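# Sort three grease guns into trays by grease amount

## Task

Find which of the three grease guns contains the most grease and which the least. Put the fullest one entirely inside the blue tray and the emptiest one entirely inside the red tray. Leave the middle one on the table, in neither tray and not sticking out past the table edge. All three must end up lying flat on a side. The guns may be handled and their parts moved, but every part has to be back where it belongs at the end.

## Robot and tools

Robot: two seven-joint xArm7 arms, left_arm and right_arm, each ending in a two-finger parallel gripper. In scene coordinates the left base sits near (-0.033, +0.323, 0) m and the right base near (+0.044, -0.377, 0) m. Both are turned only slightly about z. A camera stand is fixed behind the arms. A loose object may occasionally get a small push from outside.

Frames: the scene frame has its origin at table-top height, halfway between the nominal bases. +x points out over the table, +z points up, and left_arm is on the +y side. Image left and right do not follow the arm names. Each arm reports its hand position (m), orientation quaternion (wxyz), velocities and targets in its own base frame. Fixed cameras and the table use the scene frame. Reported hand poses may be off by a few centimetres, more when the arm is stretched far.

Gripper geometry: the fingers point along the gripper's +z and close along its x. end_effector_position is the point midway between the pads, and the fingertips extend 15 mm past it. The housing is 146 mm long across the closing direction and 50 mm wide, and it starts 65 mm behind that point. A block on a post sticks out about 11 cm toward the gripper's -y and turns with it.

execute_actions(actions, cameras): actions is a list of actions. Each action is a table of 1 to 15 rows, one row per 1/30 s step. A short table repeats its final row until step 15. Every row has 18 numbers in [-1, 1], with both arms always present: left dx, dy, dz, rx, ry, rz, then left gripper position, force_limit, speed, then the same nine for the right arm. dx to rz are an offset, not a pose. They count from that arm's Hand target at the start of the action and run along the arm's own base axes. Every row counts from that same start, not from the row before. The next action starts from the new Hand target, so sending the same offset again moves the arm further. Scale: 1.0 is 0.6 m, or 180 degrees for rx, ry, rz, which together form one rotation vector about the Hand target's position. Six zeros asks nothing new of that arm. Gripper numbers are absolute and always count as commands, so resend the current values to keep a gripper unchanged. position +1 is fully open (108 mm), about -0.96 is where the pads meet, and -1 closes until the fingers hit something. force_limit runs from about 2.5 N per pad at -1 to about 32 N at +1. speed runs from 5 mm/s at -1 to 420 mm/s at +1. cameras lists camera names, ["all"] or []. If left out, an empty actions list returns all images and any other call returns none.

move(target, speed, blend, blocking, cameras): target is one 18-number row as above, or a list of up to 15 rows. Every row is an offset from the Hand targets as they stood when the move began, never from the row before it. speed is the top path speed in m/s, from 0.002 to 1, default 0.25. Turning is capped at twice that value in rad/s. Give one number, or one per target. blend, in m, rounds the corners at intermediate targets. 0 means stop at each one. The grippers follow straight lines, all finishing together, with a 10 s cap. Paths do not avoid obstacles or the other arm. Faster motion lags more and hits harder. blocking=false returns after about 0.5 s while the motion continues. The result adds a move: line giving the ending (done, off_target, moving, held, fault) and any limits (paced means the sent pose was clipped, held means steps were withheld).

wait(seconds): runs 0 to 3600 s without new commands. It returns early if a running move ends. stop(): brakes a running move, while the fingers carry on. zoom_image(camera, region): region is [x0, y0, x1, y1] in pixels of that camera's most recent full image, at most 504 by 504. clear_fault(arm): clears a torque fault on "left_arm" or "right_arm" after one has been reported. read_manual(section): only the URDF licence texts. finished_scene(scene): ends the scene numbered 1 to 3. After ending scene 1, make no further call in that reply.

Cameras: cam_head_left, cam_head_right, cam_high, cam_low, cam_left_wrist, cam_right_wrist, all 896x504. Wrist views follow their hand and can lag slightly while it moves.

Result lines: Hand target is the last commanded pose after clipping, and the next offsets count from it. The gripper often stops a little short of it. If so, send the remaining distance as an offset. is_grasped reads 1 only when an object halted the fingers before they reached their commanded position. width_mm is the pad gap. force_n is the estimated force per pad, roughly ±10 N when empty. Tool commands shows the current gripper commands. Joint torques are total drive outputs, noisy and offset. Step readings list some intermediate hand positions. Velocity lines are dropped when the joints are still.

Limits and cautions: each control step clips the commanded orientation to within 32 degrees of the actual one. Large wrist turns can swing the elbow. A clearance check holds back arm commands that bring the arms close together, but it does not stop the fingers. Never close one gripper on the other arm's fingers, and avoid any contact between the arms. Contact torque above a joint's load limit (waist 38.5, shoulder 38.3, upper arm roll 24.4, elbow 24.7, forearm roll 24.5, wrist pitch 12.8, wrist roll 12.9 N m, held weight included), or a motor held at its limit for 1 s, stops the arm until clear_fault. Holding loads, reaching far or pushing on something heats the motors. MOTOR HOT appears at 65 °C, and at 80 °C the arm is braked for 30 to 60 s or longer. An arm blocked by something keeps pressing, so command its target back past the gripper to release. Move gently near the table and trays, lower objects instead of dropping them, never let go of a part that is still moving, and keep every object on the table: an object that falls off, or is left off the table, fails the task.

Each tool is called after "Request:" as name(argument=value, ...) on one line, values as JSON.

## Session

Request:
execute_actions(actions=[])

Scene clock: 0.00 s.
left_arm: end_effector_position=(+0.5211, -0.0400, +0.3149) width_mm=107.81 is_grasped=0 force_n=0.00 end_effector_quat_wxyz=(+0.050, -0.365, +0.818, +0.441) | right_arm: end_effector_position=(+0.1945, +0.2936, +0.2608) width_mm=108.01 is_grasped=0 force_n=0.00 end_effector_quat_wxyz=(-0.107, +0.727, -0.462, +0.496)
Joint positions: left_arm=[-0.154 0.636 -0.429 2.028 0.912 2.108 -2.018] | right_arm=[1.299 -0.241 0.271 0.704 -0.916 1.491 -0.89]
Joint velocities: within noise
Joint torques (N m): no reading
Hand target: left_arm +0.5211, -0.0400, +0.3149; +0.050, -0.365, +0.818, +0.441 | right_arm +0.1945, +0.2936, +0.2608; -0.107, +0.727, -0.462, +0.496
Tool commands: left_gripper/position=+0.996 left_gripper/force_limit=+1.0 left_gripper/speed=+1.0 right_gripper/position=+1.0 right_gripper/force_limit=+1.0 right_gripper/speed=+1.0

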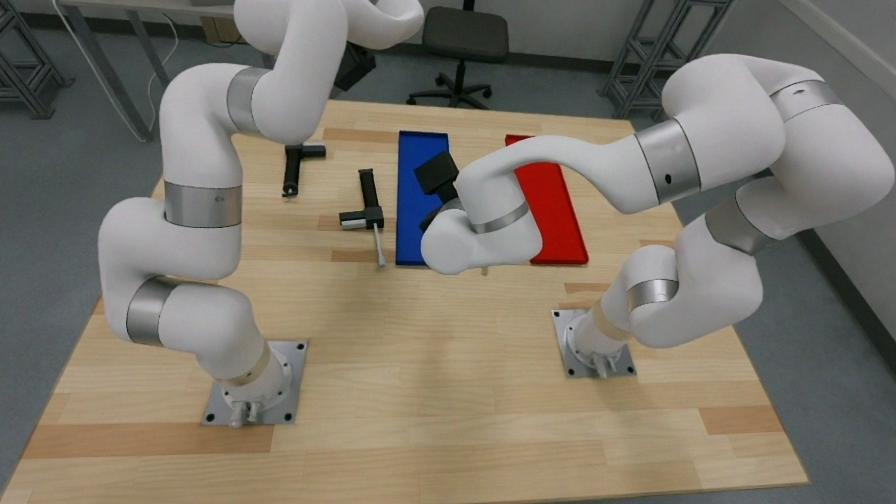

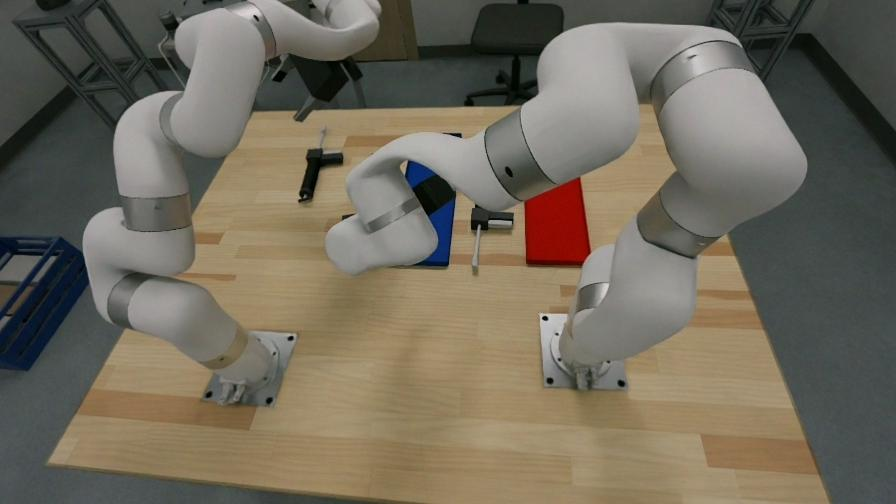

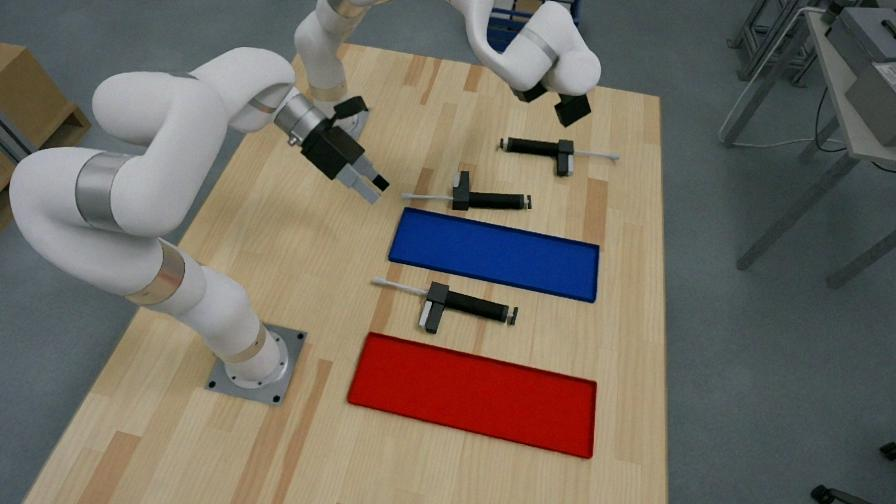

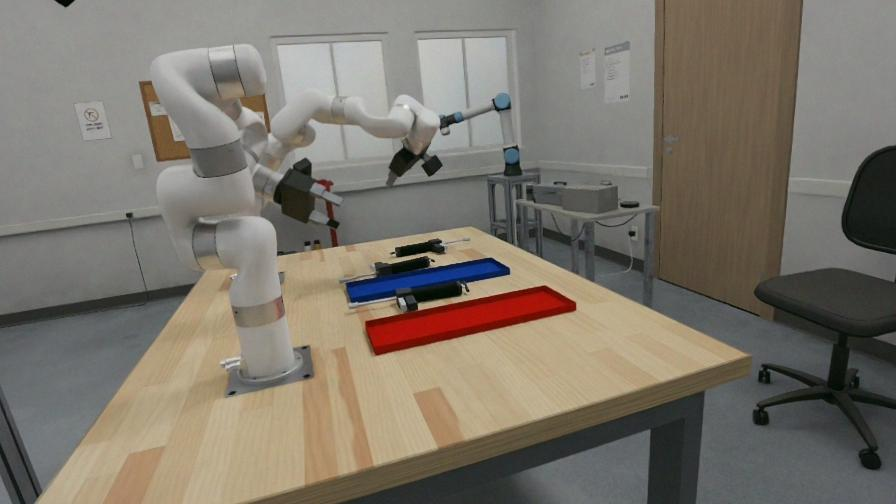

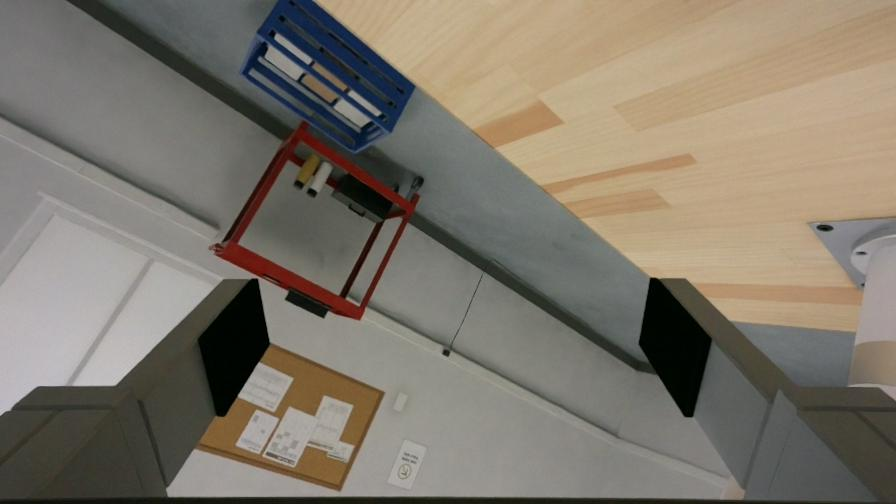

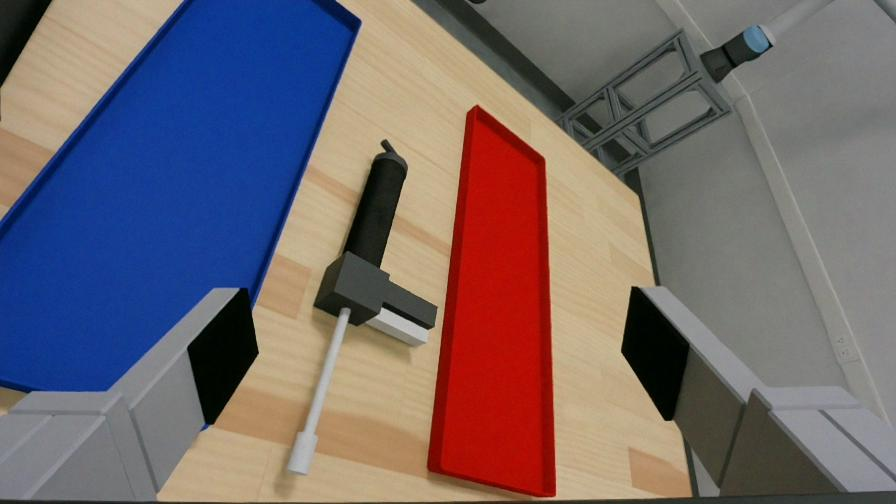

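Request:
zoom_image(camera="cam_high", region=[360, 120, 660, 350])

Request:
zoom_image(camera="cam_low", region=[320, 220, 600, 360])

Request:
zoom_image(camera="cam_right_wrist", region=[250, 120, 500, 500])

Scaled by 1.680 from the camera's image (finer frame: 1280x720).

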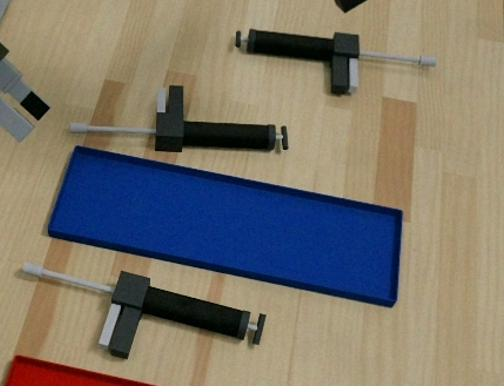

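Scaled by 1.800 from the camera's image (finer frame: 1280x720).

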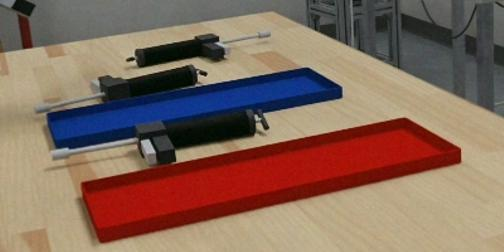

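Scaled by 1.326 from the camera's image (finer frame: 1280x720).

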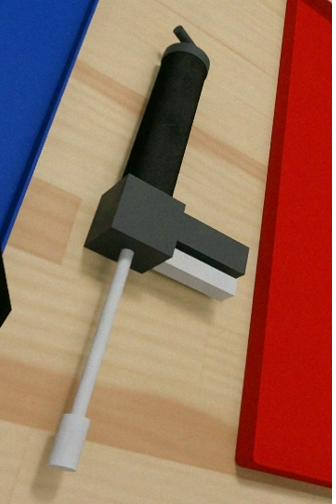

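Request:
move(target=[0.06,0.178,-0.15,-0.234,-0.187,0.216,0.0,-1,-0.3,0.378,-0.105,-0.07,0.185,0.287,-0.126,0.0,-1,-0.3], cameras=["all"])

Scene clock: 67.43 s.
left_arm: end_effector_position=(+0.5571, +0.0668, +0.2249) width_mm=53.00 is_grasped=0 force_n=0.00 end_effector_quat_wxyz=(-0.001, +0.708, -0.707, +0.001) | right_arm: end_effector_position=(+0.4213, +0.2306, +0.2188) width_mm=52.99 is_grasped=0 force_n=0.00 end_effector_quat_wxyz=(+0.000, +0.707, -0.707, +0.000)
Joint positions: left_arm=[0.5 0.333 -0.447 1.49 0.153 1.189 -2.34] | right_arm=[0.984 0.049 -0.492 1.13 0.026 1.087 -1.876]
Joint torques (N m): left_arm=[2.95 -45.25 -4.97 10.15 -2.09 -3.19 0.93] | right_arm=[-2.44 -8.28 -1.49 19.39 3.48 -0.19 -1.65]
Hand target: left_arm +0.5571, +0.0668, +0.2249; -0.001, +0.708, -0.707, +0.001 | right_arm +0.4213, +0.2306, +0.2188; +0.000, +0.707, -0.707, +0.000
Off the commanded pose: left_arm 0.000 m, 0 deg | right_arm 0.000 m, 0 deg.
move: done
cam_left_wrist: T_world_to_cam=[[-0.00312, -0.99974, -0.02264, 0.07309], [-0.92285, -0.00584, 0.38511, 0.45459], [-0.38514, 0.02209, -0.92259, 0.53844]] pos_world=[0.62712, 0.06383, 0.32335]
cam_right_wrist: T_world_to_cam=[[0.00839, -0.99994, 0.00633, 0.2179], [-0.92973, -0.00547, 0.36819, 0.34012], [-0.36814, -0.00897, -0.92973, 0.47745]] pos_world=[0.49016, 0.22403, 0.31729]

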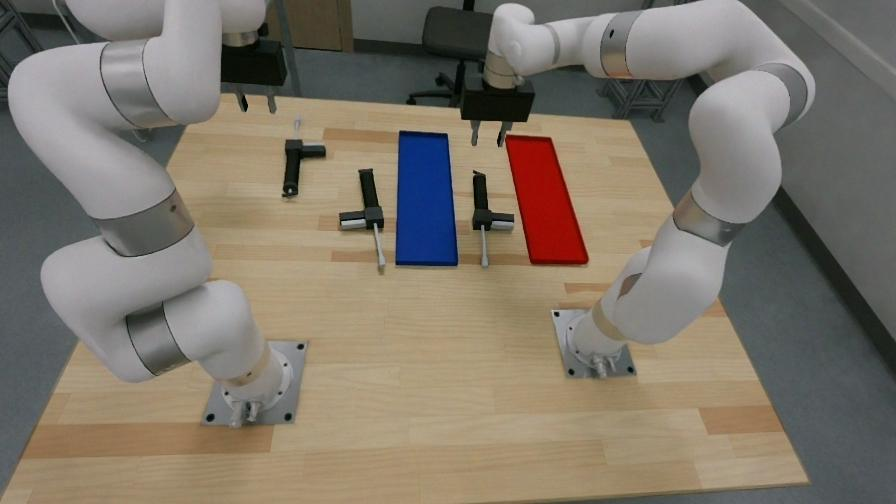

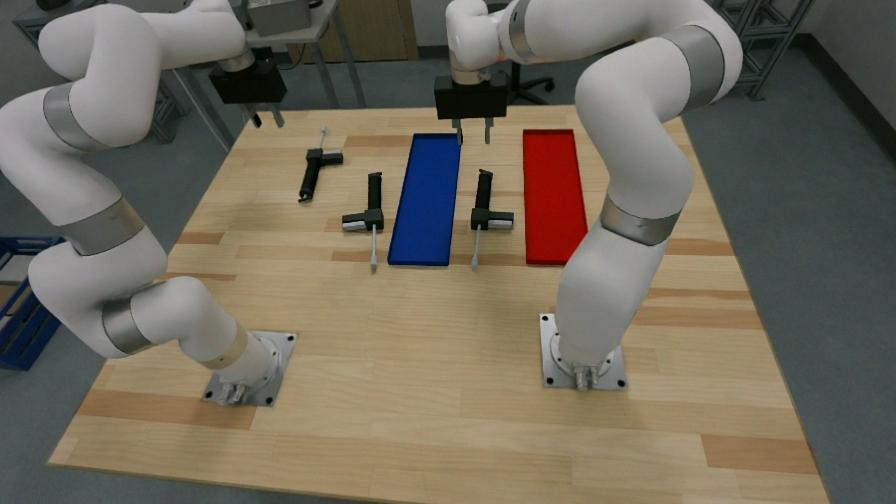

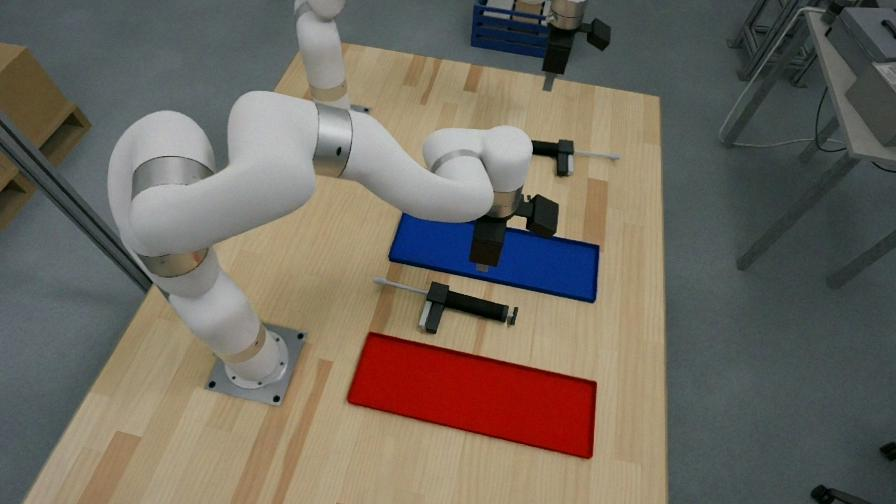

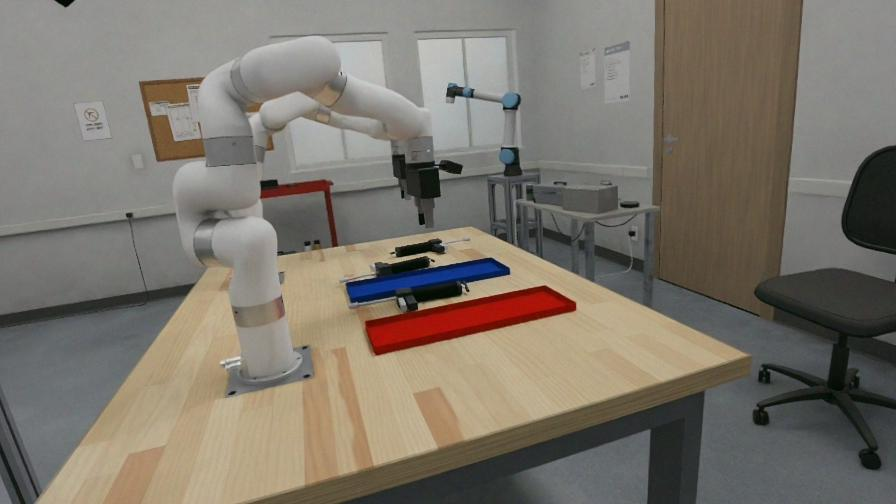

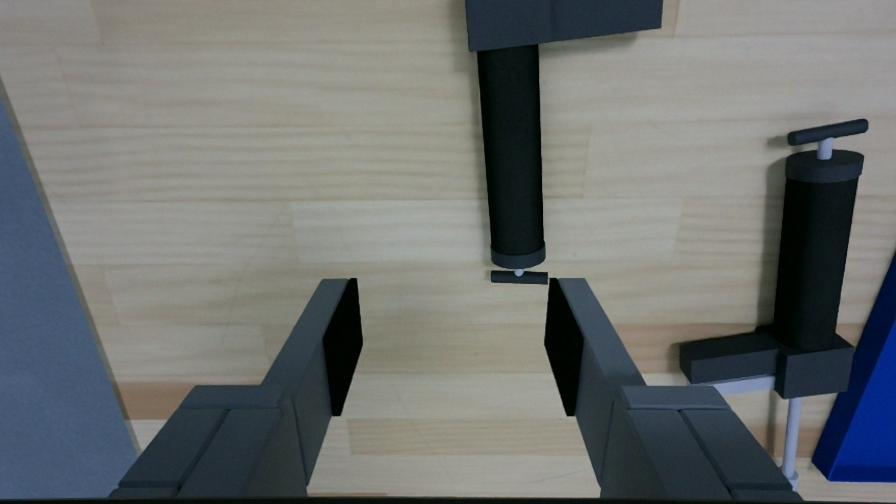

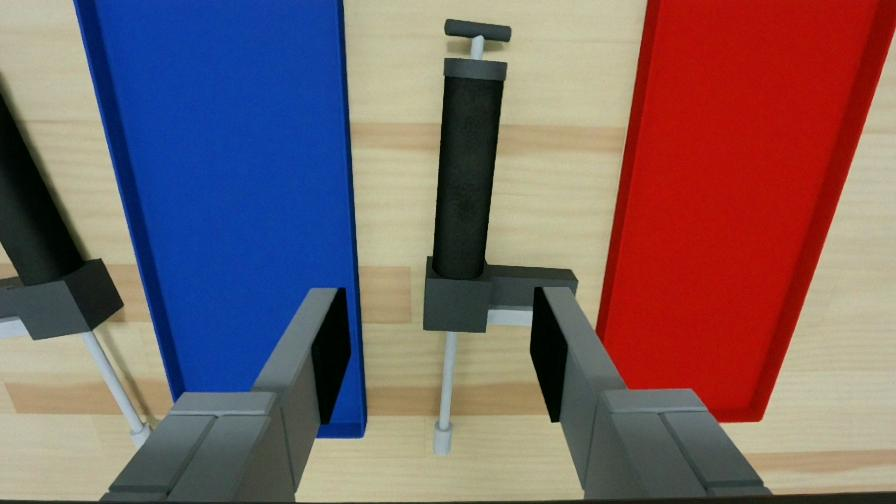

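Request:
move(target=[0.072,-0.059,-0.258,0,0,0.032,0.3,-1,-0.3,-0.06,-0.03,-0.248,0,0,-0.0195,0.3,-1,-0.3], cameras=["all"], speed=0.15)

Scene clock: 104.60 s.
left_arm: end_effector_position=(+0.6003, +0.0314, +0.0702) width_mm=69.50 is_grasped=0 force_n=0.00 end_effector_quat_wxyz=(-0.001, +0.742, -0.670, +0.001) | right_arm: end_effector_position=(+0.3853, +0.2126, +0.0700) width_mm=69.51 is_grasped=0 force_n=0.00 end_effector_quat_wxyz=(+0.000, +0.685, -0.728, +0.000)
Joint positions: left_arm=[0.367 0.65 -0.384 1.499 0.293 0.904 -2.586] | right_arm=[0.978 0.18 -0.471 0.797 0.137 0.64 -1.892]
Joint torques (N m): left_arm=[-5.65 -26.53 -3.06 15.36 2.39 -3.18 -1.14] | right_arm=[-4.72 -8.31 0.78 8.19 3.32 -3.55 -1.7]
Hand target: left_arm +0.6003, +0.0314, +0.0701; -0.001, +0.742, -0.670, +0.001 | right_arm +0.3853, +0.2126, +0.0700; +0.000, +0.685, -0.728, +0.000
Off the commanded pose: left_arm 0.000 m, 0 deg | right_arm 0.000 m, 0 deg.
move: done
cam_left_wrist: T_world_to_cam=[[0.09731, -0.995, -0.02267, -0.02607], [-0.91764, -0.09852, 0.385, 0.55364], [-0.38531, -0.01666, -0.92264, 0.41446]] pos_world=[0.67028, 0.0355, 0.16865]
cam_right_wrist: T_world_to_cam=[[-0.05278, -0.99859, 0.00636, 0.22443], [-0.92834, 0.05141, 0.36817, 0.34878], [-0.36797, 0.01353, -0.92974, 0.32087]] pos_world=[0.4537, 0.20184, 0.16849]

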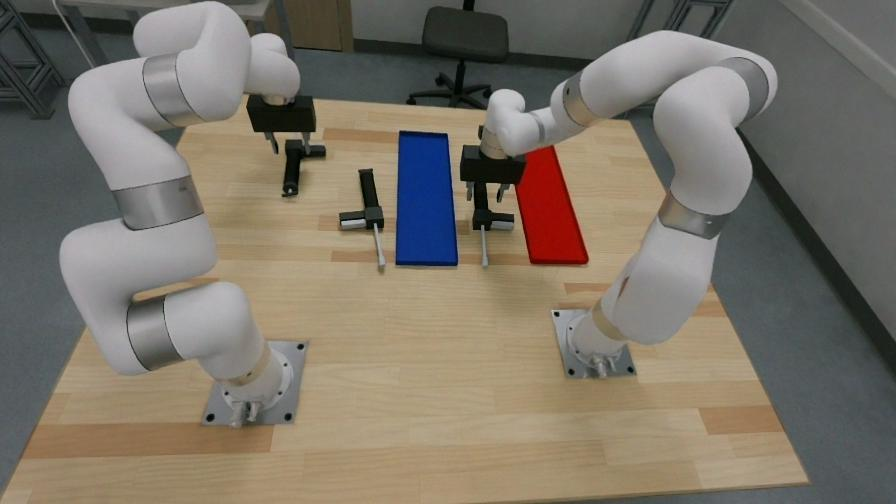

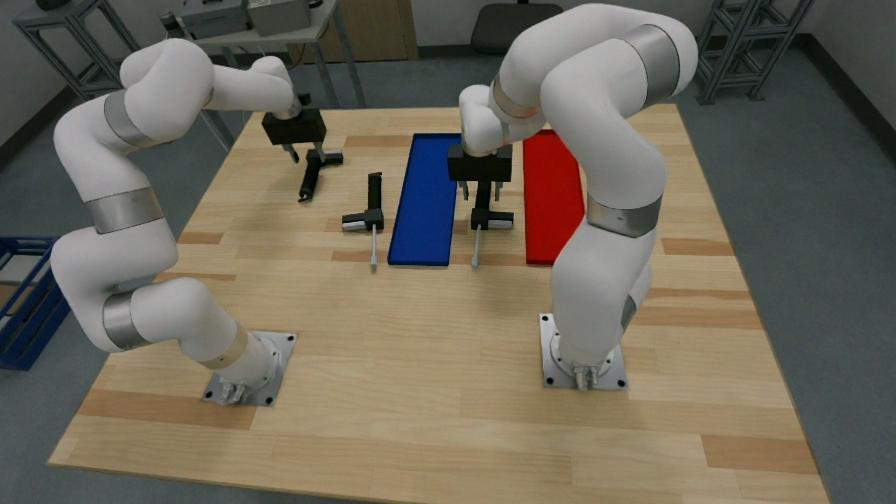

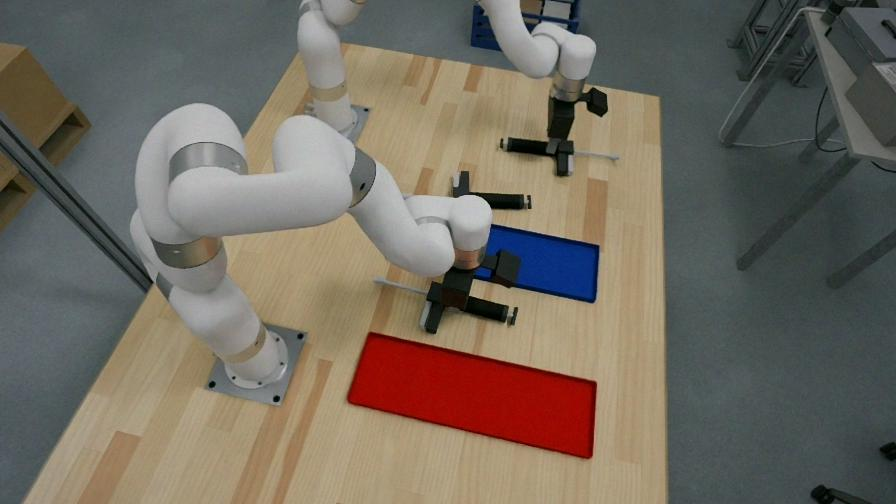

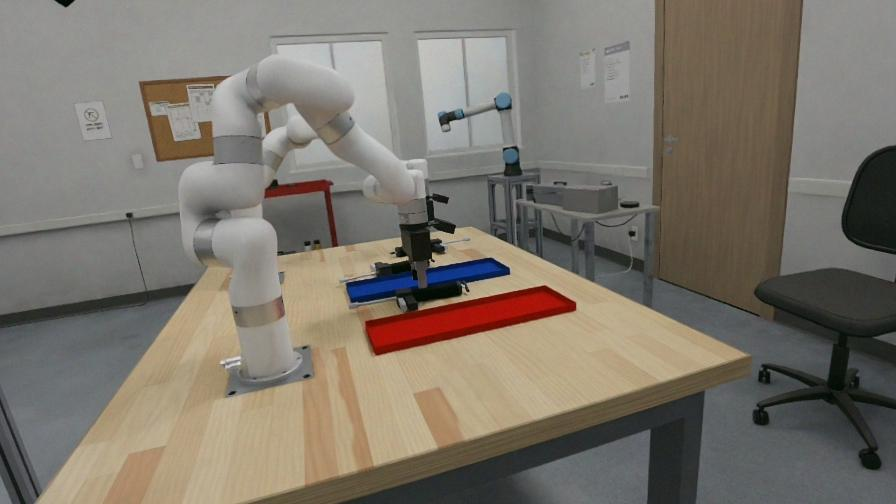

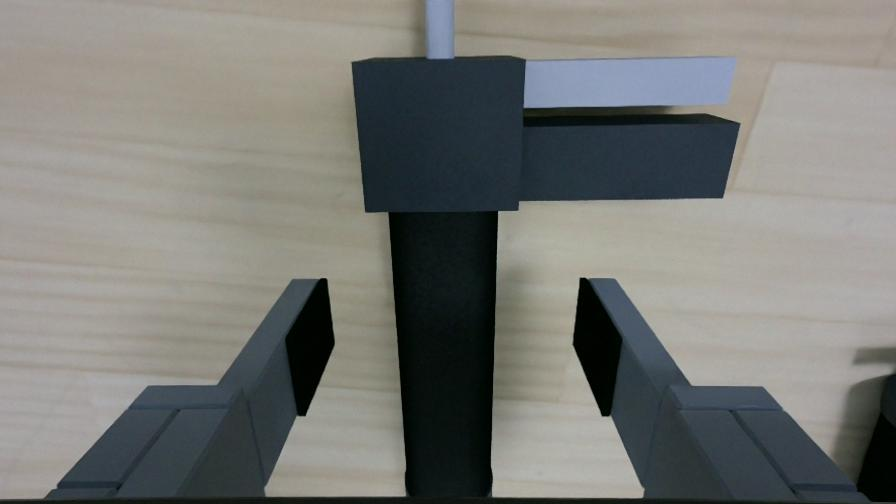

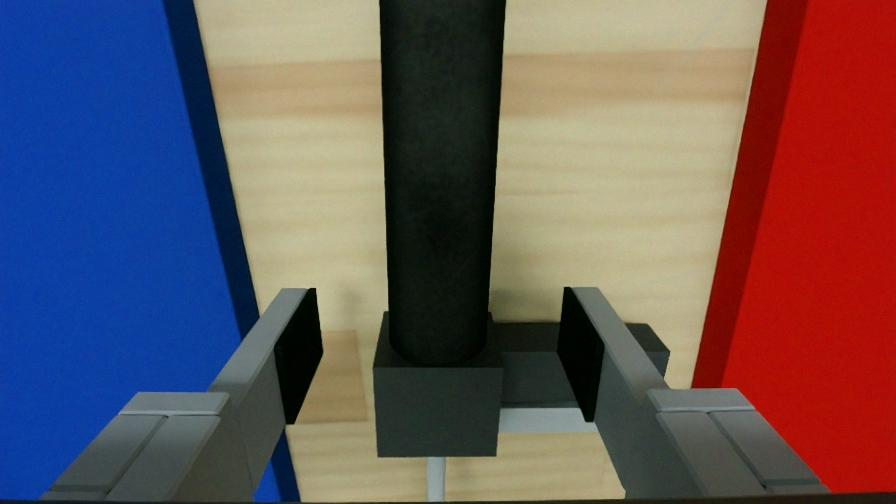

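Request:
zoom_image(camera="cam_low", region=[340, 210, 500, 330])

Request:
zoom_image(camera="cam_high", region=[400, 60, 640, 340])

Scaled by 3.150 from the camera's image (finer frame: 1280x720).

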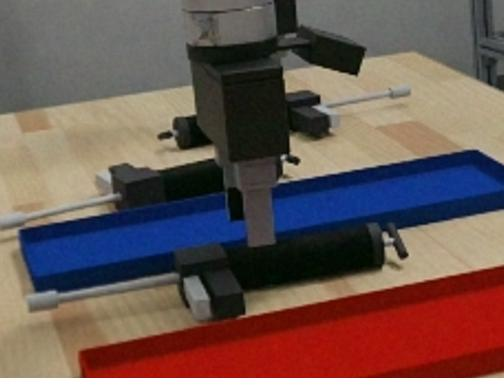

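Scaled by 1.800 from the camera's image (finer frame: 1280x720).

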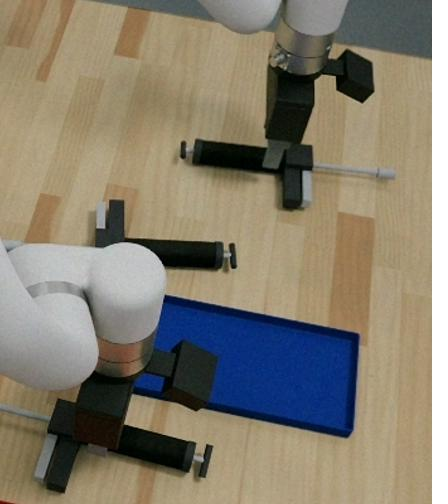

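Request:
move(target=[0,0.003,-0.067,0,0,0,0.3,-1,-0.3,0.017,0,-0.067,0,0,0,0.3,-1,-0.3], cameras=["cam_left_wrist","cam_right_wrist","cam_low"], speed=0.08)

Scene clock: 138.90 s.
left_arm: end_effector_position=(+0.6002, +0.0332, +0.0299) width_mm=69.50 is_grasped=0 force_n=0.00 end_effector_quat_wxyz=(-0.001, +0.742, -0.670, +0.001) | right_arm: end_effector_position=(+0.3955, +0.2126, +0.0298) width_mm=69.51 is_grasped=0 force_n=0.00 end_effector_quat_wxyz=(+0.000, +0.685, -0.728, +0.000)
Joint positions: left_arm=[0.356 0.719 -0.362 1.488 0.322 0.826 -2.601] | right_arm=[0.936 0.314 -0.429 0.822 0.249 0.548 -1.983]
Joint torques (N m): left_arm=[-5.42 -27.38 -3.09 14.96 2.79 -3.07 -1.1] | right_arm=[-4.61 -9.74 0.15 15.28 3.28 -3.48 -1.62]
Hand target: left_arm +0.6003, +0.0332, +0.0299; -0.001, +0.742, -0.670, +0.001 | right_arm +0.3955, +0.2126, +0.0298; +0.000, +0.685, -0.728, +0.000
Off the commanded pose: left_arm 0.000 m, 0 deg | right_arm 0.000 m, 0 deg.
move: done
cam_left_wrist: T_world_to_cam=[[0.09721, -0.99501, -0.02265, -0.02522], [-0.91757, -0.09842, 0.38521, 0.56915], [-0.38551, -0.01666, -0.92255, 0.37739]] pos_world=[0.67018, 0.0372, 0.12835]
cam_right_wrist: T_world_to_cam=[[-0.05278, -0.99859, 0.00636, 0.22523], [-0.92834, 0.05141, 0.36817, 0.37305], [-0.36797, 0.01353, -0.92974, 0.28724]] pos_world=[0.4639, 0.20184, 0.12829]
Images, in order (width x height): cam_low 896x504, cam_left_wrist 896x504, cam_right_wrist 896x504.

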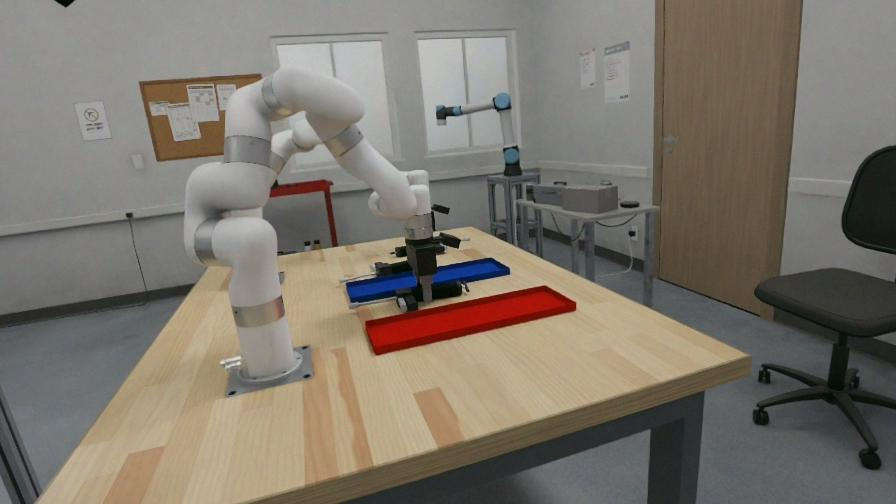

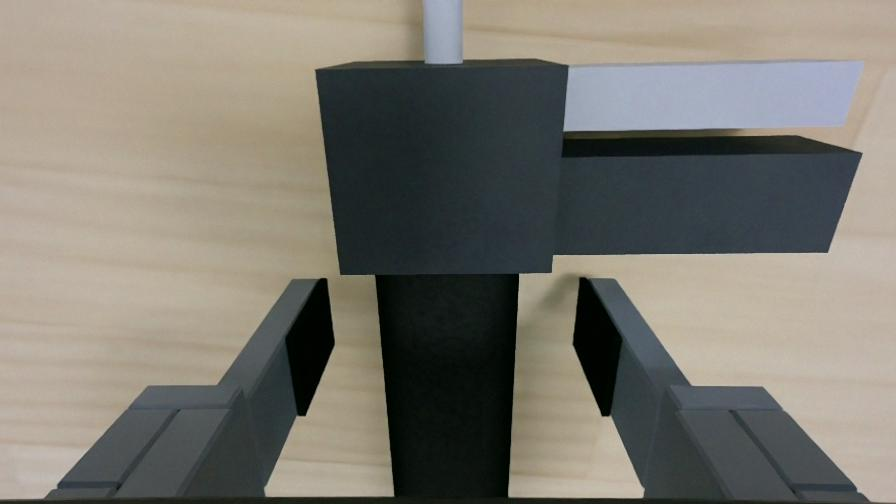

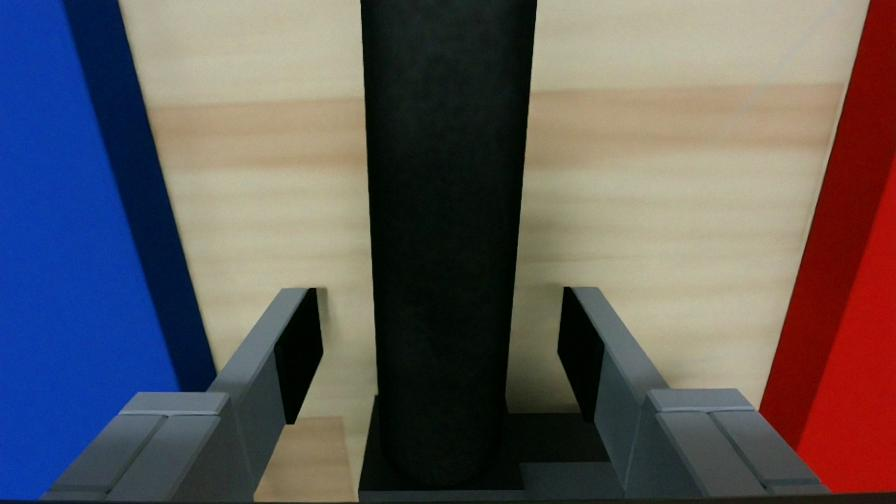

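Request:
execute_actions(actions=[[[0,0,0,0,0,0,-1,0,-0.85,0,0,0,0,0,0,-1,0,-0.85]],[[0,0,0,0,0,0,-1,0,-0.85,0,0,0,0,0,0,-1,0,-0.85]],[[0,0,0,0,0,0,-1,0,-0.85,0,0,0,0,0,0,-1,0,-0.85]]], cameras=["cam_left_wrist","cam_right_wrist"])

Scene clock: 146.70 s.
left_arm: end_effector_position=(+0.6003, +0.0332, +0.0299) width_mm=35.30 is_grasped=1 force_n=22.88 end_effector_quat_wxyz=(-0.001, +0.742, -0.670, +0.001) | right_arm: end_effector_position=(+0.3955, +0.2126, +0.0298) width_mm=35.51 is_grasped=1 force_n=22.18 end_effector_quat_wxyz=(+0.000, +0.685, -0.728, +0.000)
Joint positions: left_arm=[0.356 0.719 -0.361 1.488 0.322 0.826 -2.601] | right_arm=[0.936 0.314 -0.429 0.822 0.249 0.548 -1.983]
Joint torques (N m): left_arm=[-7.38 -28.02 -9.47 12.83 -1.19 -2.75 0.47] | right_arm=[0.33 -11.68 0.13 11.45 1.12 -3.37 0.33]
Hand target: left_arm +0.6003, +0.0332, +0.0299; -0.001, +0.742, -0.670, +0.001 | right_arm +0.3955, +0.2126, +0.0298; +0.000, +0.685, -0.728, +0.000
Off the commanded pose: left_arm 0.000 m, 0 deg | right_arm 0.000 m, 0 deg.
Step readings (end_effector_position of left_arm | right_arm):
0: (+0.6003, +0.0332, +0.0299) | (+0.3955, +0.2126, +0.0298)
1: (+0.6003, +0.0332, +0.0299) | (+0.3955, +0.2126, +0.0298)
2: (+0.6003, +0.0332, +0.0299) | (+0.3955, +0.2126, +0.0298)
4: (+0.6003, +0.0332, +0.0299) | (+0.3955, +0.2126, +0.0298)
8: (+0.6003, +0.0332, +0.0299) | (+0.3955, +0.2126, +0.0298)
15: (+0.6003, +0.0332, +0.0299) | (+0.3955, +0.2126, +0.0298)
16: (+0.6003, +0.0332, +0.0299) | (+0.3955, +0.2126, +0.0298)
17: (+0.6003, +0.0332, +0.0299) | (+0.3955, +0.2126, +0.0298)
19: (+0.6003, +0.0332, +0.0299) | (+0.3955, +0.2126, +0.0298)
23: (+0.6003, +0.0332, +0.0299) | (+0.3955, +0.2126, +0.0298)
30: (+0.6003, +0.0333, +0.0299) | (+0.3955, +0.2126, +0.0298)
31: (+0.6003, +0.0333, +0.0299) | (+0.3955, +0.2126, +0.0298)
32: (+0.6003, +0.0333, +0.0299) | (+0.3955, +0.2126, +0.0298)
34: (+0.6003, +0.0333, +0.0299) | (+0.3955, +0.2126, +0.0298)
38: (+0.6003, +0.0333, +0.0299) | (+0.3955, +0.2126, +0.0298)
45: (+0.6003, +0.0333, +0.0299) | (+0.3955, +0.2126, +0.0298)
cam_left_wrist: T_world_to_cam=[[0.0973, -0.995, -0.02268, -0.02519], [-0.91761, -0.09851, 0.38508, 0.5693], [-0.38539, -0.01666, -0.9226, 0.37736]] pos_world=[0.67028, 0.0373, 0.12835]
cam_right_wrist: T_world_to_cam=[[-0.05287, -0.99858, 0.0064, 0.22526], [-0.9283, 0.05151, 0.36825, 0.373], [-0.36806, 0.01353, -0.9297, 0.28728]] pos_world=[0.4639, 0.20184, 0.12829]

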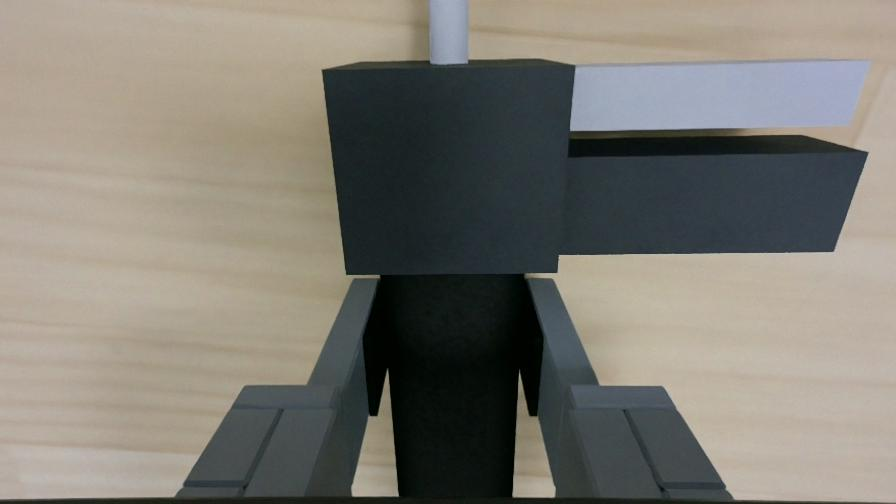

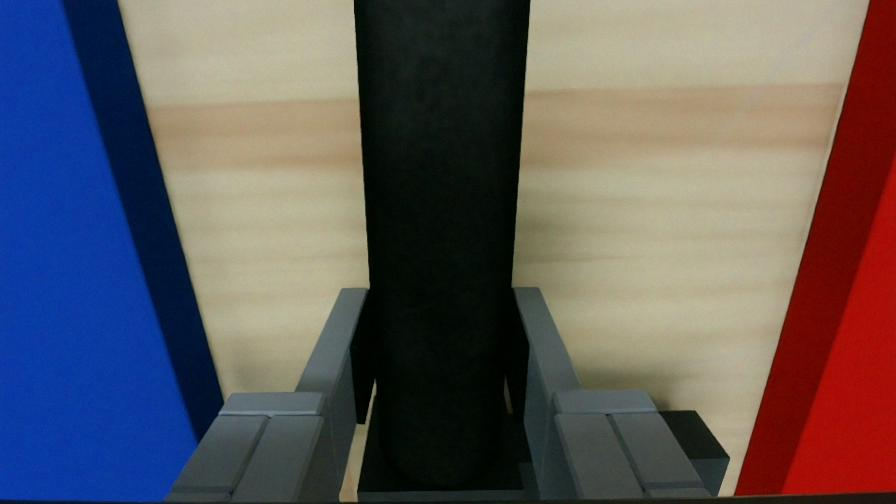

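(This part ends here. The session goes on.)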